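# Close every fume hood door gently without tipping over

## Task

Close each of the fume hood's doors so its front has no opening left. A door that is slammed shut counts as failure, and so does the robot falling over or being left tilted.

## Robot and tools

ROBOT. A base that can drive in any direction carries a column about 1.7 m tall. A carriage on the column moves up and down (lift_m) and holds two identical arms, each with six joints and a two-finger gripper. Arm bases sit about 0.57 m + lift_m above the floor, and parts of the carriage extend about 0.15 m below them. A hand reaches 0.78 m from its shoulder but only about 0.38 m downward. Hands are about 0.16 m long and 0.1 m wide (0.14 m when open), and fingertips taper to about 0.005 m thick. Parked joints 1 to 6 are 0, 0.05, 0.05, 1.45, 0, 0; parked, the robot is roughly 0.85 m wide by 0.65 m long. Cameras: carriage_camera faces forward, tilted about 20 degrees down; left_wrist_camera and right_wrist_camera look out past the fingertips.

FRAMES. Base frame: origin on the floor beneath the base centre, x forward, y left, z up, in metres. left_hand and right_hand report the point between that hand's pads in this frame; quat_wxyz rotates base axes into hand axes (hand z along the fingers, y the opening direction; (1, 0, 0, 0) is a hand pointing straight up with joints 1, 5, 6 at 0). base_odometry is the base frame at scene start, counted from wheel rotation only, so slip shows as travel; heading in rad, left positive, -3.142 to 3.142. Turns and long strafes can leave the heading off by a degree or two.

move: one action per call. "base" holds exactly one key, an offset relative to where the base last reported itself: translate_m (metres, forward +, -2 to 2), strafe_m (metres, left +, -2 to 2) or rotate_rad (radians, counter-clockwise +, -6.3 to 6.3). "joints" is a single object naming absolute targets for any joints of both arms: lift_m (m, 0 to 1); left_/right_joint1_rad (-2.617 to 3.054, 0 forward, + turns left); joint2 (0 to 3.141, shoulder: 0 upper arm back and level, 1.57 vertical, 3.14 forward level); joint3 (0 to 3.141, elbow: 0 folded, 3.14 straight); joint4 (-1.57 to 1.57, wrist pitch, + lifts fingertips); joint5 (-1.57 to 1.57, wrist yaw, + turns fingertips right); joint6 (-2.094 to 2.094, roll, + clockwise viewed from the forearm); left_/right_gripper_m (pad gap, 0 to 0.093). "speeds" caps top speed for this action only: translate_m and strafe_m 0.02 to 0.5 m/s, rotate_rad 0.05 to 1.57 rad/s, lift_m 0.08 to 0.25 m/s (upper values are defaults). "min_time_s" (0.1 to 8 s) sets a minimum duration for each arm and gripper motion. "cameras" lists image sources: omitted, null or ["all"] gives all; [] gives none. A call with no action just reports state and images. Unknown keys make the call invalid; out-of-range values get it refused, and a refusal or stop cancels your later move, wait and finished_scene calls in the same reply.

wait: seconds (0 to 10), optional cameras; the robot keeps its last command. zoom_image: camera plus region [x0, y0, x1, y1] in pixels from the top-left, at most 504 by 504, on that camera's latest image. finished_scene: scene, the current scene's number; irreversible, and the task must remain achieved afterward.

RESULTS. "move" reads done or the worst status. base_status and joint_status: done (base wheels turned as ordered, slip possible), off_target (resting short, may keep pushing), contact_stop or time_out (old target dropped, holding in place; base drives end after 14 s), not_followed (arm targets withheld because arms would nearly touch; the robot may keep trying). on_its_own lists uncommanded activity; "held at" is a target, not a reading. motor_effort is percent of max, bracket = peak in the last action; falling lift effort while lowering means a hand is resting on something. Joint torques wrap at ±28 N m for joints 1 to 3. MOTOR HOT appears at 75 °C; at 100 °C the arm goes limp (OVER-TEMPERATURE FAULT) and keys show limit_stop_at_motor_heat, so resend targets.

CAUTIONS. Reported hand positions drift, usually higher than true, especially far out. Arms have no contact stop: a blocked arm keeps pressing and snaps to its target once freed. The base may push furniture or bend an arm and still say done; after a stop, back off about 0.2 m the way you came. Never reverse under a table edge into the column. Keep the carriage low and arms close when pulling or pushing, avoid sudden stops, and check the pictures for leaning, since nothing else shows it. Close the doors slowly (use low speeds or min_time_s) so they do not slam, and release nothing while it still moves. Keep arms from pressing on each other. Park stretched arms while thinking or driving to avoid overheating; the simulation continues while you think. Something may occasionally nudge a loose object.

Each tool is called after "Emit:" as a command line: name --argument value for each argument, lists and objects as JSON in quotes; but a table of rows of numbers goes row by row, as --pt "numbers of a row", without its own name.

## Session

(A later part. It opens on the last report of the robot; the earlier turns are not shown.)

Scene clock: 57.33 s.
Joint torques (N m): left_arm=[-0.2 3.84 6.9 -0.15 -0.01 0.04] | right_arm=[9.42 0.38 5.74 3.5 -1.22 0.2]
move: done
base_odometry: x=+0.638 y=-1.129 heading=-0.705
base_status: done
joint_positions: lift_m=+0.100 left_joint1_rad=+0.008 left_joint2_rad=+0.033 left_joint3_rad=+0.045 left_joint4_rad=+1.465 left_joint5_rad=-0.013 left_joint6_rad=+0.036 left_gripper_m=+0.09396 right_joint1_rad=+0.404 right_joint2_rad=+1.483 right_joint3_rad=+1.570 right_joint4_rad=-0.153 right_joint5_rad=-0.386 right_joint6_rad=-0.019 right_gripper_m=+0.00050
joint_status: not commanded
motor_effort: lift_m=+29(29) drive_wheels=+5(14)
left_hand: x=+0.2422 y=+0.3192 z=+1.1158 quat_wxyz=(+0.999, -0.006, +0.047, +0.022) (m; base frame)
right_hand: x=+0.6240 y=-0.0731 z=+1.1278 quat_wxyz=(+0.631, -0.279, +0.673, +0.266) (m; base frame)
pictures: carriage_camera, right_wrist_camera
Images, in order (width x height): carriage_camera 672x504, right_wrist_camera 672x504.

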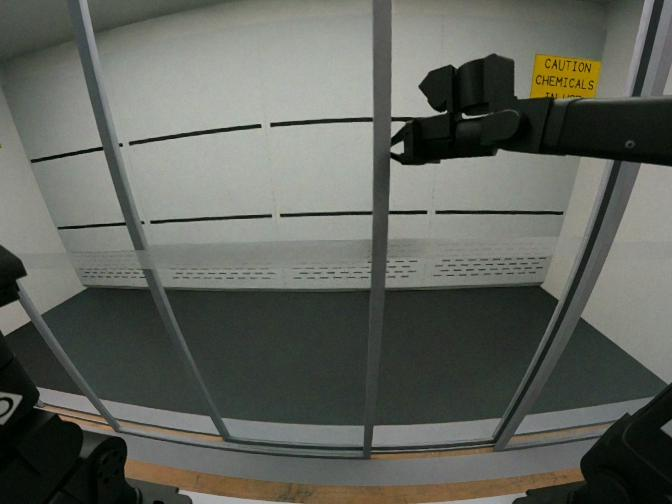

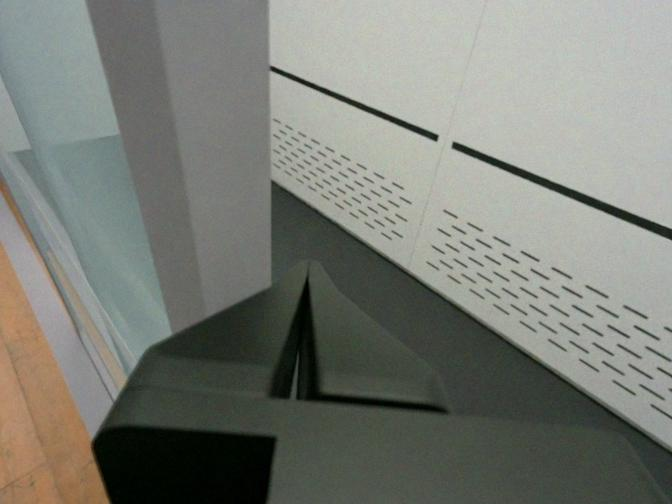

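Emit:
move --base '{"strafe_m": 0.15}' --speeds '{"strafe_m": 0.05}' --cameras '["carriage_camera"]'

Emit:
move --base '{"strafe_m": 0.12}' --speeds '{"strafe_m": 0.05}' --cameras '["carriage_camera","right_wrist_camera"]'

Scene clock: 61.50 s.
Joint torques (N m): left_arm=[0.08 3.86 6.68 -0.18 -0.11 0.09] | right_arm=[9.58 0.4 5.83 3.47 -1.26 0.19]
move: done
base_odometry: x=+0.735 y=-1.015 heading=-0.706
base_status: done
joint_positions: lift_m=+0.100 left_joint1_rad=+0.008 left_joint2_rad=+0.033 left_joint3_rad=+0.045 left_joint4_rad=+1.465 left_joint5_rad=-0.013 left_joint6_rad=+0.036 left_gripper_m=+0.09396 right_joint1_rad=+0.404 right_joint2_rad=+1.485 right_joint3_rad=+1.570 right_joint4_rad=-0.147 right_joint5_rad=-0.380 right_joint6_rad=-0.018 right_gripper_m=+0.00050
joint_status: not commanded
motor_effort: lift_m=+29(29) drive_wheels=+4(14)
left_hand: x=+0.2422 y=+0.3192 z=+1.1158 quat_wxyz=(+0.999, -0.006, +0.047, +0.022) (m; base frame)
right_hand: x=+0.6253 y=-0.0737 z=+1.1287 quat_wxyz=(+0.634, -0.276, +0.672, +0.264) (m; base frame)
pictures: carriage_camera
Images, in order (width x height): carriage_camera 672x504.

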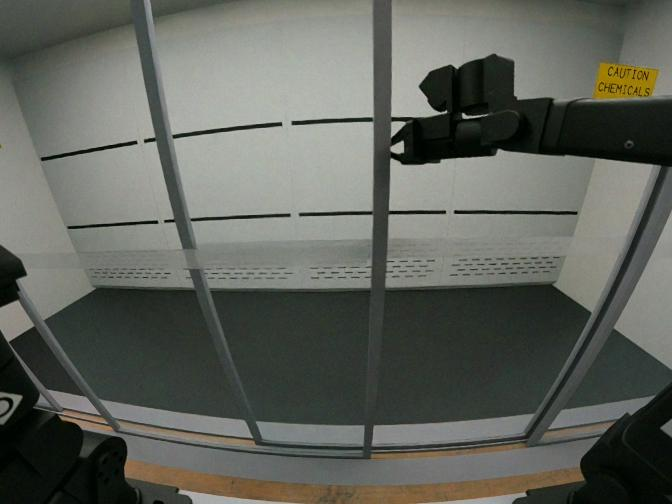

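Scene clock: 64.67 s.
Joint torques (N m): left_arm=[-0.24 3.89 6.64 -0.14 -0.02 0.06] | right_arm=[9.52 0.4 5.87 3.44 -1.35 0.15]
move: done
base_odometry: x=+0.813 y=-0.924 heading=-0.706
base_status: done
joint_positions: lift_m=+0.100 left_joint1_rad=+0.008 left_joint2_rad=+0.033 left_joint3_rad=+0.045 left_joint4_rad=+1.465 left_joint5_rad=-0.013 left_joint6_rad=+0.036 left_gripper_m=+0.09396 right_joint1_rad=+0.402 right_joint2_rad=+1.484 right_joint3_rad=+1.570 right_joint4_rad=-0.145 right_joint5_rad=-0.374 right_joint6_rad=-0.017 right_gripper_m=+0.00050
joint_status: not commanded
motor_effort: lift_m=+29(29) drive_wheels=+4(15)
left_hand: x=+0.2422 y=+0.3192 z=+1.1158 quat_wxyz=(+0.999, -0.006, +0.047, +0.022) (m; base frame)
right_hand: x=+0.6264 y=-0.0751 z=+1.1292 quat_wxyz=(+0.635, -0.274, +0.673, +0.262) (m; base frame)
pictures: carriage_camera, right_wrist_camera
Images, in order (width x height): carriage_camera 672x504, right_wrist_camera 672x504.

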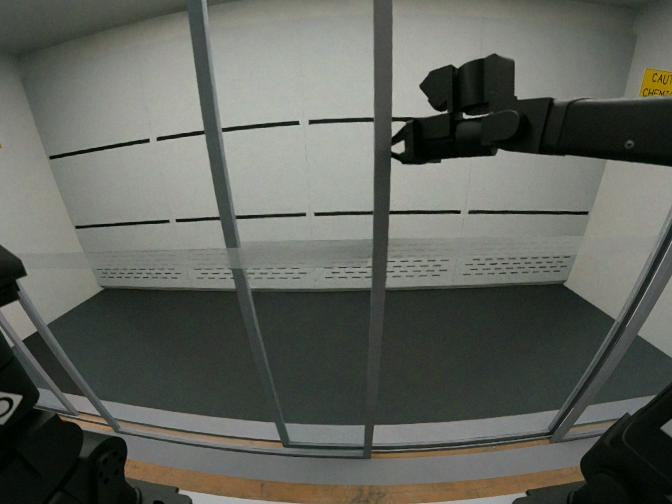

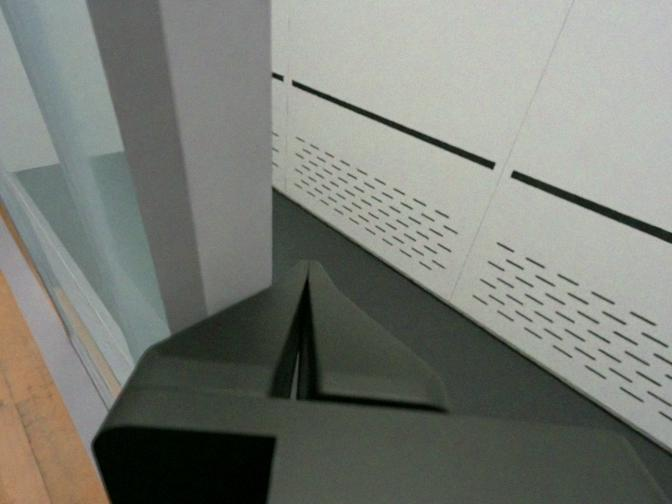

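Emit:
move --base '{"strafe_m": 0.15}' --speeds '{"strafe_m": 0.05}' --cameras '["carriage_camera"]'

Emit:
zoom_image --camera "carriage_camera" --region '[0, 240, 400, 500]'

Scene clock: 68.60 s.
Joint torques (N m): left_arm=[0.02 3.92 6.54 -0.14 0 0] | right_arm=[9.85 0.36 5.79 3.39 -1.43 0.13]
move: done
base_odometry: x=+0.911 y=-0.810 heading=-0.706
base_status: done
joint_positions: lift_m=+0.100 left_joint1_rad=+0.007 left_joint2_rad=+0.033 left_joint3_rad=+0.045 left_joint4_rad=+1.465 left_joint5_rad=-0.013 left_joint6_rad=+0.036 left_gripper_m=+0.09396 right_joint1_rad=+0.402 right_joint2_rad=+1.484 right_joint3_rad=+1.570 right_joint4_rad=-0.142 right_joint5_rad=-0.369 right_joint6_rad=-0.016 right_gripper_m=+0.00050
joint_status: not commanded
motor_effort: lift_m=+29(29) drive_wheels=+4(14)
left_hand: x=+0.2422 y=+0.3192 z=+1.1158 quat_wxyz=(+0.999, -0.006, +0.047, +0.022) (m; base frame)
right_hand: x=+0.6272 y=-0.0760 z=+1.1300 quat_wxyz=(+0.637, -0.272, +0.673, +0.260) (m; base frame)
pictures: carriage_camera
Images, in order (width x height): carriage_camera 672x504.

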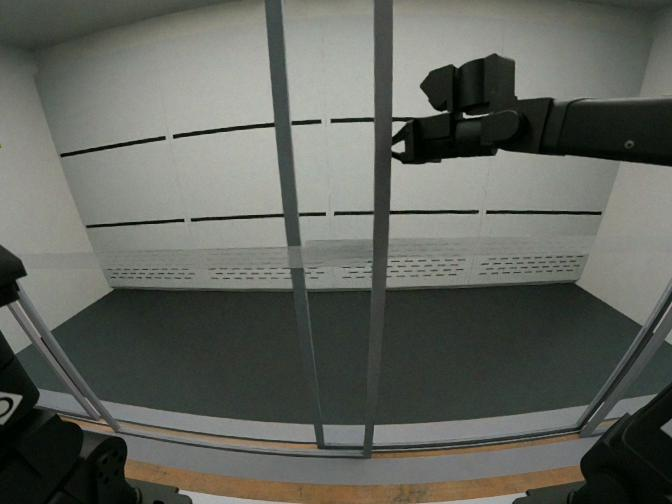

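Scaled by 1.260 from the camera's 672x504 image, which has a finer 960x720 frame.

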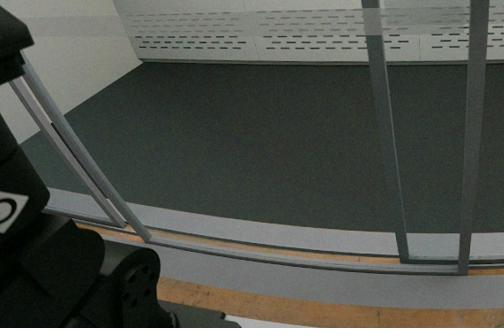

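Emit:
move --base '{"strafe_m": 0.1}' --speeds '{"strafe_m": 0.04}' --cameras '["carriage_camera","right_wrist_camera"]'

Emit:
zoom_image --camera "carriage_camera" --region '[0, 240, 250, 450]'

Scene clock: 72.00 s.
Joint torques (N m): left_arm=[0.06 3.78 6.39 -0.15 -0.02 0.03] | right_arm=[9.88 0.87 5.78 3.47 -1.53 0.15]
move: done
base_odometry: x=+0.976 y=-0.734 heading=-0.707
base_status: done
joint_positions: lift_m=+0.100 left_joint1_rad=+0.007 left_joint2_rad=+0.033 left_joint3_rad=+0.045 left_joint4_rad=+1.465 left_joint5_rad=-0.013 left_joint6_rad=+0.036 left_gripper_m=+0.09396 right_joint1_rad=+0.401 right_joint2_rad=+1.482 right_joint3_rad=+1.570 right_joint4_rad=-0.145 right_joint5_rad=-0.360 right_joint6_rad=-0.017 right_gripper_m=+0.00050
joint_status: not commanded
motor_effort: lift_m=+29(29) drive_wheels=+4(12)
left_hand: x=+0.2422 y=+0.3192 z=+1.1158 quat_wxyz=(+0.999, -0.006, +0.047, +0.022) (m; base frame)
right_hand: x=+0.6276 y=-0.0778 z=+1.1303 quat_wxyz=(+0.638, -0.268, +0.674, +0.257) (m; base frame)
pictures: carriage_camera, right_wrist_camera
Images, in order (width x height): carriage_camera 672x504, right_wrist_camera 672x504.

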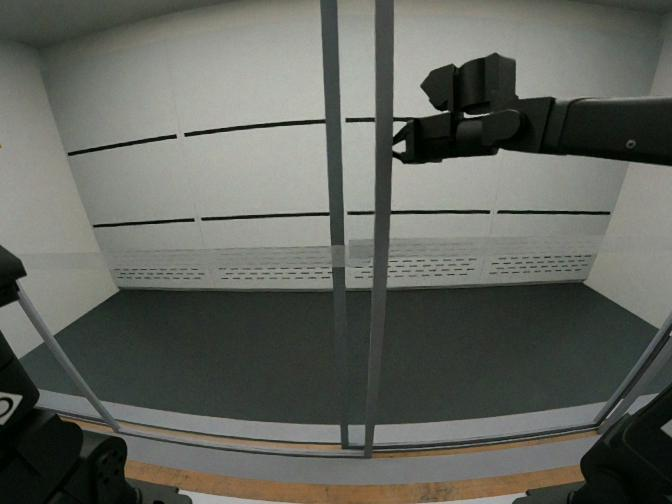

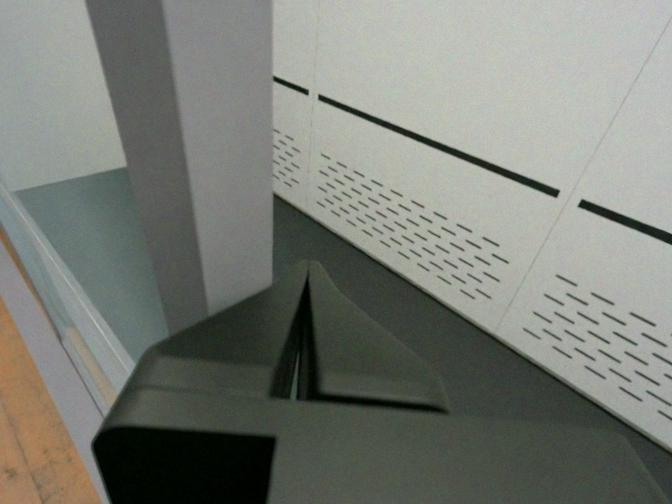

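Scaled by 2.016 from the camera's 672x504 image, which has a finer 960x720 frame.

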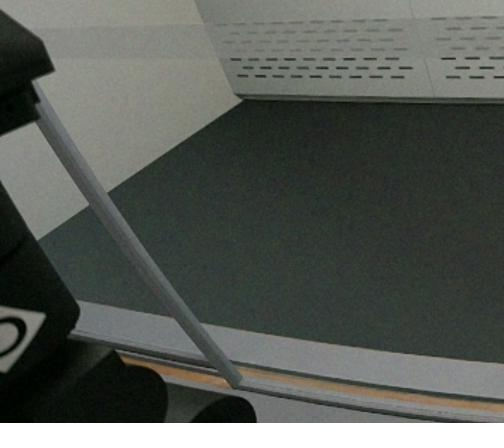

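Emit:
move --base '{"strafe_m": 0.05}' --speeds '{"strafe_m": 0.04}' --cameras '["carriage_camera"]'

Emit:
zoom_image --camera "carriage_camera" --region '[0, 240, 250, 450]'

Emit:
zoom_image --camera "carriage_camera" --region '[270, 240, 500, 470]'

Scene clock: 74.17 s.
Joint torques (N m): left_arm=[-0.01 3.97 6.64 -0.12 -0.07 -0.01] | right_arm=[10.02 0.79 5.79 3.45 -1.56 0.2]
move: done
base_odometry: x=+1.008 y=-0.697 heading=-0.707
base_status: done
joint_positions: lift_m=+0.100 left_joint1_rad=+0.007 left_joint2_rad=+0.033 left_joint3_rad=+0.045 left_joint4_rad=+1.465 left_joint5_rad=-0.013 left_joint6_rad=+0.036 left_gripper_m=+0.09396 right_joint1_rad=+0.400 right_joint2_rad=+1.481 right_joint3_rad=+1.570 right_joint4_rad=-0.146 right_joint5_rad=-0.358 right_joint6_rad=-0.017 right_gripper_m=+0.00049
joint_status: not commanded
motor_effort: lift_m=+29(29) drive_wheels=+5(13)
left_hand: x=+0.2422 y=+0.3192 z=+1.1158 quat_wxyz=(+0.999, -0.006, +0.047, +0.022) (m; base frame)
right_hand: x=+0.6279 y=-0.0786 z=+1.1306 quat_wxyz=(+0.639, -0.268, +0.675, +0.256) (m; base frame)
pictures: carriage_camera
Images, in order (width x height): carriage_camera 672x504.

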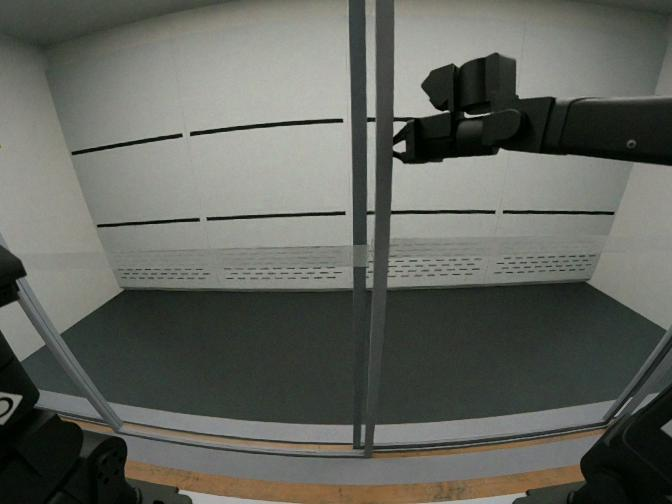

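Scaled by 2.016 from the camera's 672x504 image, which has a finer 960x720 frame.

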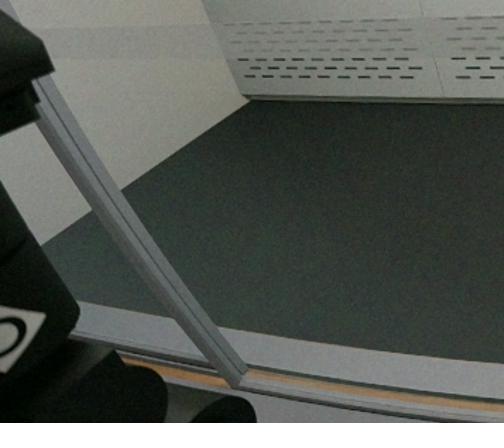

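Scaled by 2.191 from the camera's 672x504 image, which has a finer 960x720 frame.

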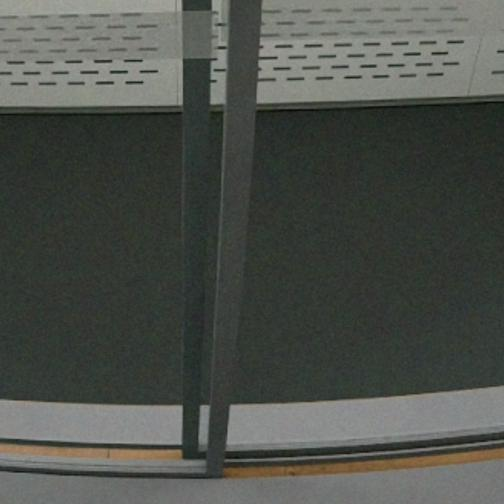

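Emit:
move --base '{"strafe_m": 0.025}' --speeds '{"strafe_m": 0.03}' --cameras '["carriage_camera"]'

Emit:
zoom_image --camera "carriage_camera" --region '[270, 240, 500, 470]'

Emit:
zoom_image --camera "carriage_camera" --region '[0, 240, 250, 450]'

Scene clock: 75.77 s.
Joint torques (N m): left_arm=[-0.21 4.05 6.52 -0.11 0 0.05] | right_arm=[9.85 1.13 5.82 3.48 -1.59 0.19]
move: done
base_odometry: x=+1.024 y=-0.678 heading=-0.708
base_status: done
joint_positions: lift_m=+0.100 left_joint1_rad=+0.007 left_joint2_rad=+0.033 left_joint3_rad=+0.045 left_joint4_rad=+1.465 left_joint5_rad=-0.013 left_joint6_rad=+0.036 left_gripper_m=+0.09396 right_joint1_rad=+0.400 right_joint2_rad=+1.479 right_joint3_rad=+1.570 right_joint4_rad=-0.150 right_joint5_rad=-0.352 right_joint6_rad=-0.017 right_gripper_m=+0.00049
joint_status: not commanded
motor_effort: lift_m=+29(29) drive_wheels=+5(12)
left_hand: x=+0.2422 y=+0.3192 z=+1.1158 quat_wxyz=(+0.999, -0.006, +0.047, +0.022) (m; base frame)
right_hand: x=+0.6279 y=-0.0797 z=+1.1307 quat_wxyz=(+0.639, -0.266, +0.676, +0.253) (m; base frame)
pictures: carriage_camera
Images, in order (width x height): carriage_camera 672x504.

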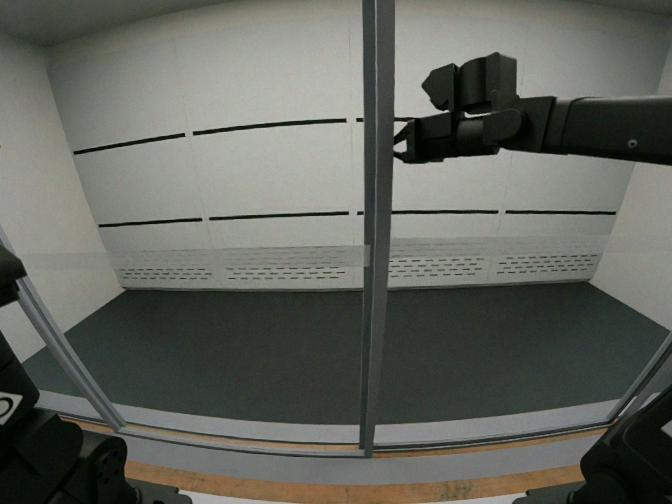

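Scaled by 2.191 from the camera's 672x504 image, which has a finer 960x720 frame.

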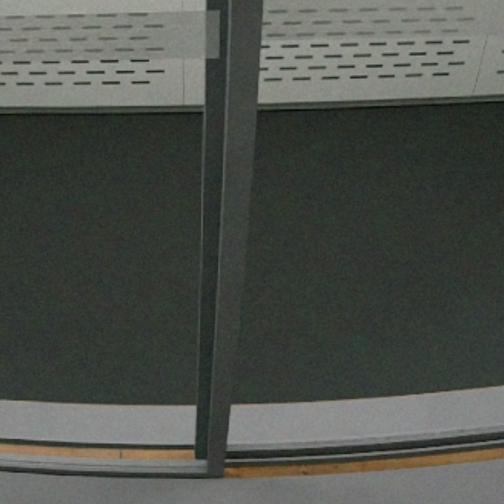

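Scaled by 2.016 from the camera's 672x504 image, which has a finer 960x720 frame.

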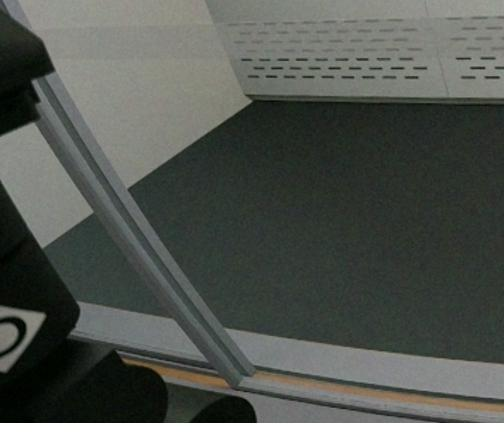

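Emit:
move --base '{"strafe_m": -0.15}' --speeds '{"strafe_m": 0.08}' --cameras '[]'

Emit:
move --base '{"translate_m": -0.8}' --speeds '{"translate_m": 0.3}' --cameras '["carriage_camera"]'

Emit:
zoom_image --camera "carriage_camera" --region '[0, 0, 336, 400]'

Emit:
zoom_image --camera "carriage_camera" --region '[336, 0, 672, 400]'

Scene clock: 78.60 s.
Joint torques (N m): left_arm=[0.05 3.88 6.65 -0.12 -0.04 0.05] | right_arm=[0.47 -8.14 5.93 1.86 -0.19 0.11]
move: done
base_odometry: x=+0.927 y=-0.792 heading=-0.708
base_status: done
joint_positions: lift_m=+0.100 left_joint1_rad=+0.007 left_joint2_rad=+0.033 left_joint3_rad=+0.045 left_joint4_rad=+1.465 left_joint5_rad=-0.013 left_joint6_rad=+0.036 left_gripper_m=+0.09396 right_joint1_rad=+0.494 right_joint2_rad=+1.562 right_joint3_rad=+1.570 right_joint4_rad=+0.001 right_joint5_rad=-0.487 right_joint6_rad=-0.011 right_gripper_m=+0.00050
joint_status: not commanded
motor_effort: lift_m=+29(29) drive_wheels=-4(9)
left_hand: x=+0.2422 y=+0.3192 z=+1.1158 quat_wxyz=(+0.999, -0.006, +0.047, +0.022) (m; base frame)
right_hand: x=+0.6100 y=-0.0146 z=+1.1277 quat_wxyz=(+0.629, -0.337, +0.618, +0.330) (m; base frame)
pictures: none
No camera images: "cameras" was empty.

Scene clock: 82.73 s.
Joint torques (N m): left_arm=[-0.08 3.78 6.78 -0.11 0 -0.02] | right_arm=[0.36 -8.24 5.87 1.92 -0.19 0.11]
move: done
base_odometry: x=+0.319 y=-0.271 heading=-0.708
base_status: done
joint_positions: lift_m=+0.100 left_joint1_rad=+0.007 left_joint2_rad=+0.033 left_joint3_rad=+0.045 left_joint4_rad=+1.465 left_joint5_rad=-0.013 left_joint6_rad=+0.036 left_gripper_m=+0.09396 right_joint1_rad=+0.494 right_joint2_rad=+1.562 right_joint3_rad=+1.570 right_joint4_rad=+0.001 right_joint5_rad=-0.489 right_joint6_rad=-0.010 right_gripper_m=+0.00050
joint_status: not commanded
motor_effort: lift_m=+29(29) drive_wheels=-1(10)
left_hand: x=+0.2422 y=+0.3192 z=+1.1158 quat_wxyz=(+0.999, -0.006, +0.047, +0.022) (m; base frame)
right_hand: x=+0.6100 y=-0.0143 z=+1.1274 quat_wxyz=(+0.628, -0.337, +0.618, +0.330) (m; base frame)
pictures: carriage_camera
Images, in order (width x height): carriage_camera 672x504.

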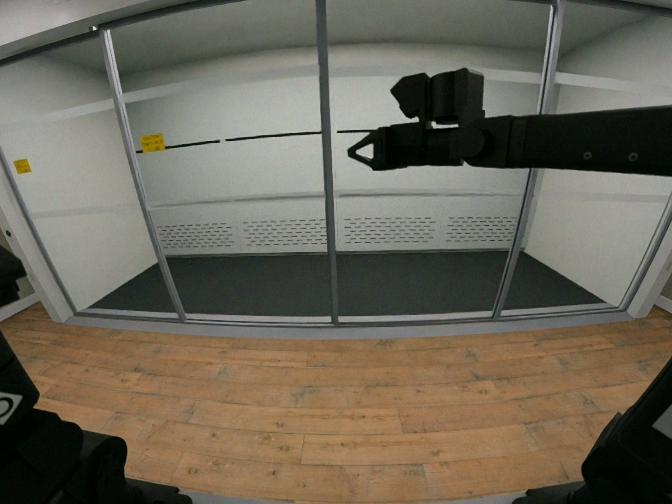

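Scaled by 1.260 from the camera's 672x504 image, which has a finer 960x720 frame.

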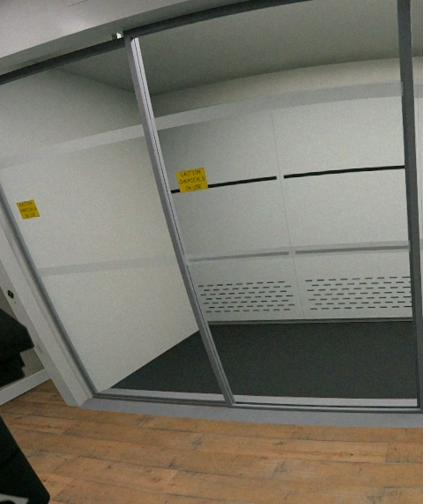

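Scaled by 1.260 from the camera's 672x504 image, which has a finer 960x720 frame.

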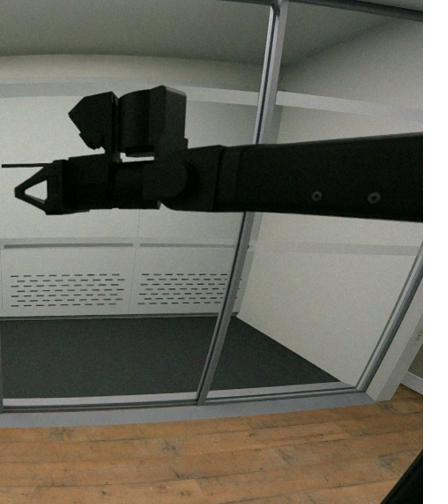

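Emit:
move --base '{"strafe_m": -0.8}' --joints '{"right_joint1_rad": 0, "right_joint2_rad": 0.05, "right_joint3_rad": 0.05, "right_joint4_rad": 1.45, "right_joint5_rad": 0}' --speeds '{"strafe_m": 0.4}' --min_time_s 2.5 --cameras '["carriage_camera"]'

Emit:
zoom_image --camera "carriage_camera" --region '[320, 200, 520, 400]'

Emit:
zoom_image --camera "carriage_camera" --region '[470, 170, 670, 370]'

Emit:
zoom_image --camera "carriage_camera" --region '[320, 0, 520, 200]'

Scene clock: 87.00 s.
Joint torques (N m): left_arm=[0.08 4.03 6.68 -0.09 -0.06 0] | right_arm=[-1.03 3.3 3.6 0.05 0.1 0.11]
move: done
base_odometry: x=-0.201 y=-0.878 heading=-0.709
base_status: done
joint_positions: lift_m=+0.100 left_joint1_rad=+0.008 left_joint2_rad=+0.033 left_joint3_rad=+0.045 left_joint4_rad=+1.465 left_joint5_rad=-0.013 left_joint6_rad=+0.036 left_gripper_m=+0.09396 right_joint1_rad=+0.008 right_joint2_rad=+0.058 right_joint3_rad=+0.060 right_joint4_rad=+1.437 right_joint5_rad=-0.011 right_joint6_rad=-0.010 right_gripper_m=+0.00049
joint_status: all done
motor_effort: lift_m=+29(29) drive_wheels=-2(10)
left_hand: x=+0.2422 y=+0.3192 z=+1.1158 quat_wxyz=(+0.999, -0.006, +0.047, +0.022) (m; base frame)
right_hand: x=+0.2527 y=-0.3147 z=+1.1189 quat_wxyz=(+0.998, -0.006, +0.066, +0.000) (m; base frame)
pictures: carriage_camera
Images, in order (width x height): carriage_camera 672x504.

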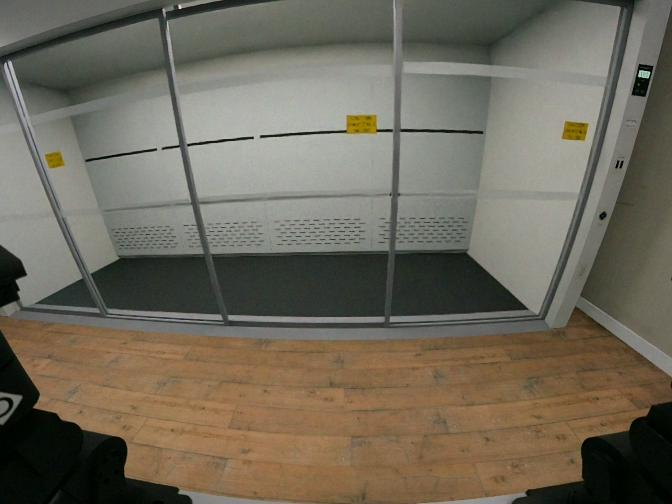

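Scaled by 2.520 from the camera's 672x504 image, which has a finer 960x720 frame.

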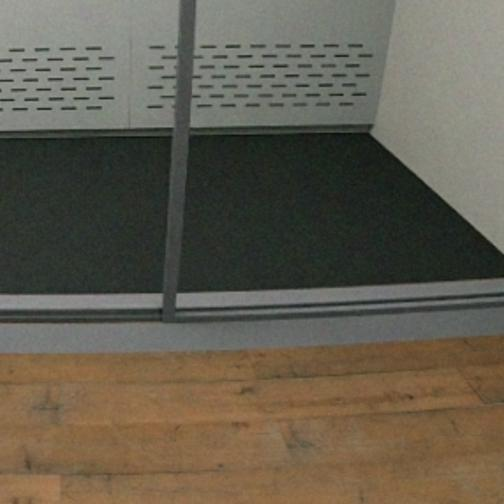

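Scaled by 2.520 from the camera's 672x504 image, which has a finer 960x720 frame.

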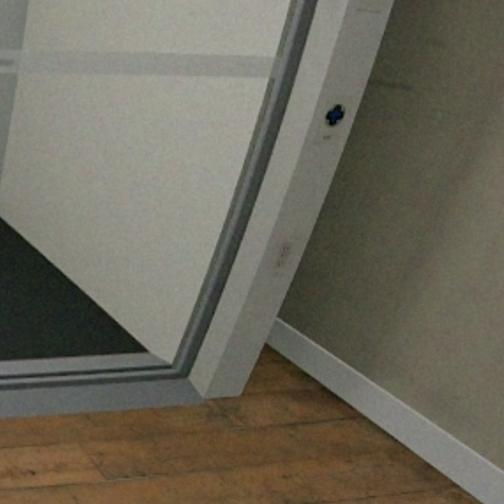

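Scaled by 2.520 from the camera's 672x504 image, which has a finer 960x720 frame.

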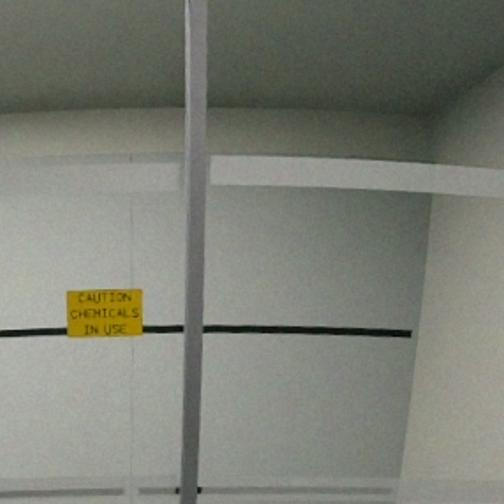

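Emit:
move --base '{"strafe_m": 1.7}' --cameras '["carriage_camera"]'

Emit:
zoom_image --camera "carriage_camera" --region '[60, 0, 360, 350]'

Emit:
zoom_image --camera "carriage_camera" --region '[330, 0, 600, 350]'

Scene clock: 93.03 s.
Joint torques (N m): left_arm=[-0.02 3.93 6.74 -0.11 0.02 0.02] | right_arm=[-0.92 3.34 3.66 -0.02 0.06 0.1]
move: done
base_odometry: x=+0.905 y=+0.413 heading=-0.709
base_status: done
joint_positions: lift_m=+0.100 left_joint1_rad=+0.007 left_joint2_rad=+0.033 left_joint3_rad=+0.045 left_joint4_rad=+1.465 left_joint5_rad=-0.012 left_joint6_rad=+0.036 left_gripper_m=+0.09396 right_joint1_rad=+0.008 right_joint2_rad=+0.058 right_joint3_rad=+0.059 right_joint4_rad=+1.441 right_joint5_rad=-0.009 right_joint6_rad=-0.010 right_gripper_m=+0.00049
joint_status: not commanded
motor_effort: lift_m=+29(29) drive_wheels=-1(11)
left_hand: x=+0.2422 y=+0.3191 z=+1.1158 quat_wxyz=(+0.999, -0.005, +0.047, +0.022) (m; base frame)
right_hand: x=+0.2516 y=-0.3150 z=+1.1187 quat_wxyz=(+0.998, -0.005, +0.064, -0.001) (m; base frame)
pictures: carriage_camera
Images, in order (width x height): carriage_camera 672x504.

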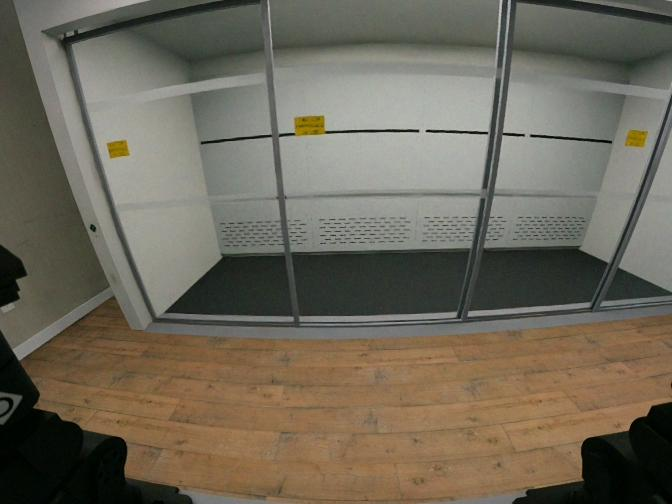

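Scaled by 1.440 from the camera's 672x504 image, which has a finer 960x720 frame.

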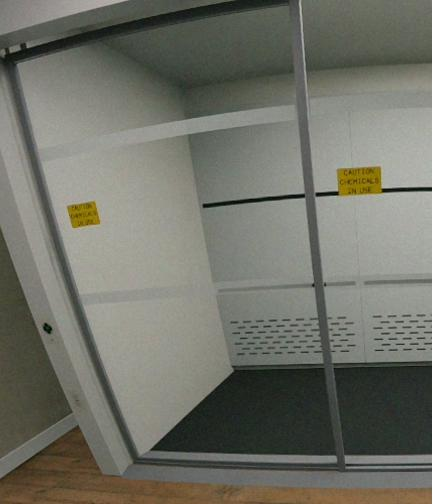

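Scaled by 1.440 from the camera's 672x504 image, which has a finer 960x720 frame.

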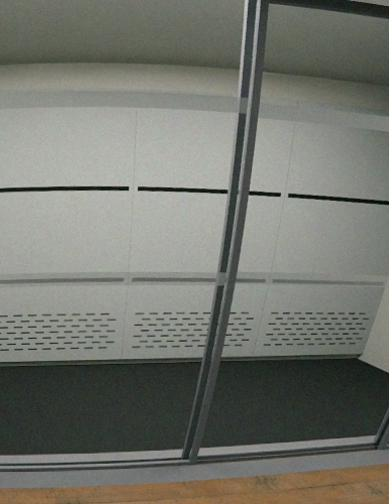

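Emit:
zoom_image --camera "carriage_camera" --region '[30, 10, 130, 110]'

Emit:
zoom_image --camera "carriage_camera" --region '[90, 230, 190, 340]'

Emit:
zoom_image --camera "carriage_camera" --region '[430, 200, 530, 330]'

Emit:
zoom_image --camera "carriage_camera" --region '[250, 240, 350, 340]'

Scaled by 5.040 from the camera's 672x504 image, which has a finer 960x720 frame.

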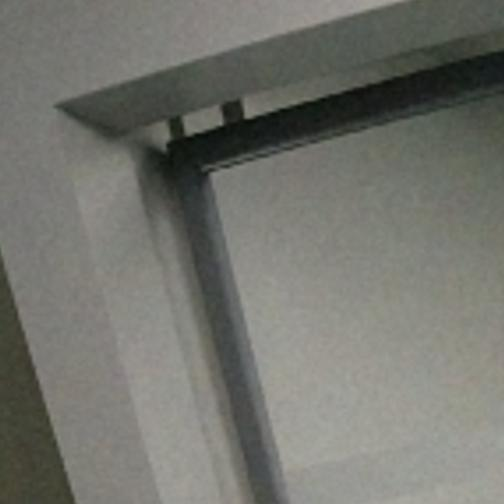

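Scaled by 4.582 from the camera's 672x504 image, which has a finer 960x720 frame.

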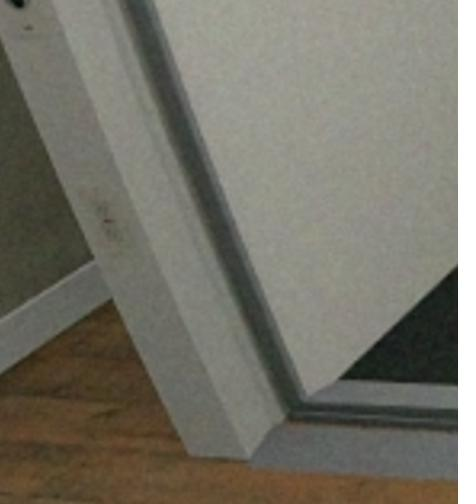

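Scaled by 3.877 from the camera's 672x504 image, which has a finer 960x720 frame.

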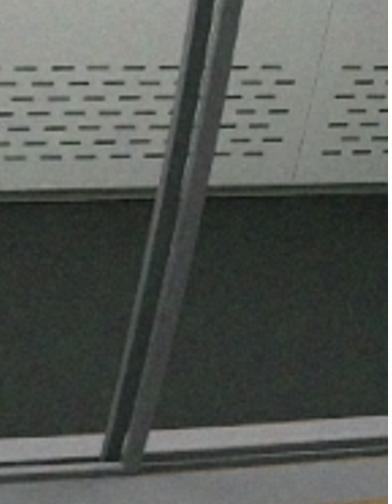

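Scaled by 5.040 from the camera's 672x504 image, which has a finer 960x720 frame.

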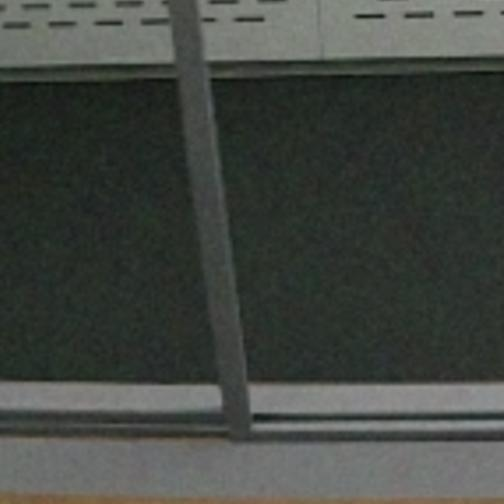

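Emit:
finished_scene --scene 2

The scene is finished: the task was done.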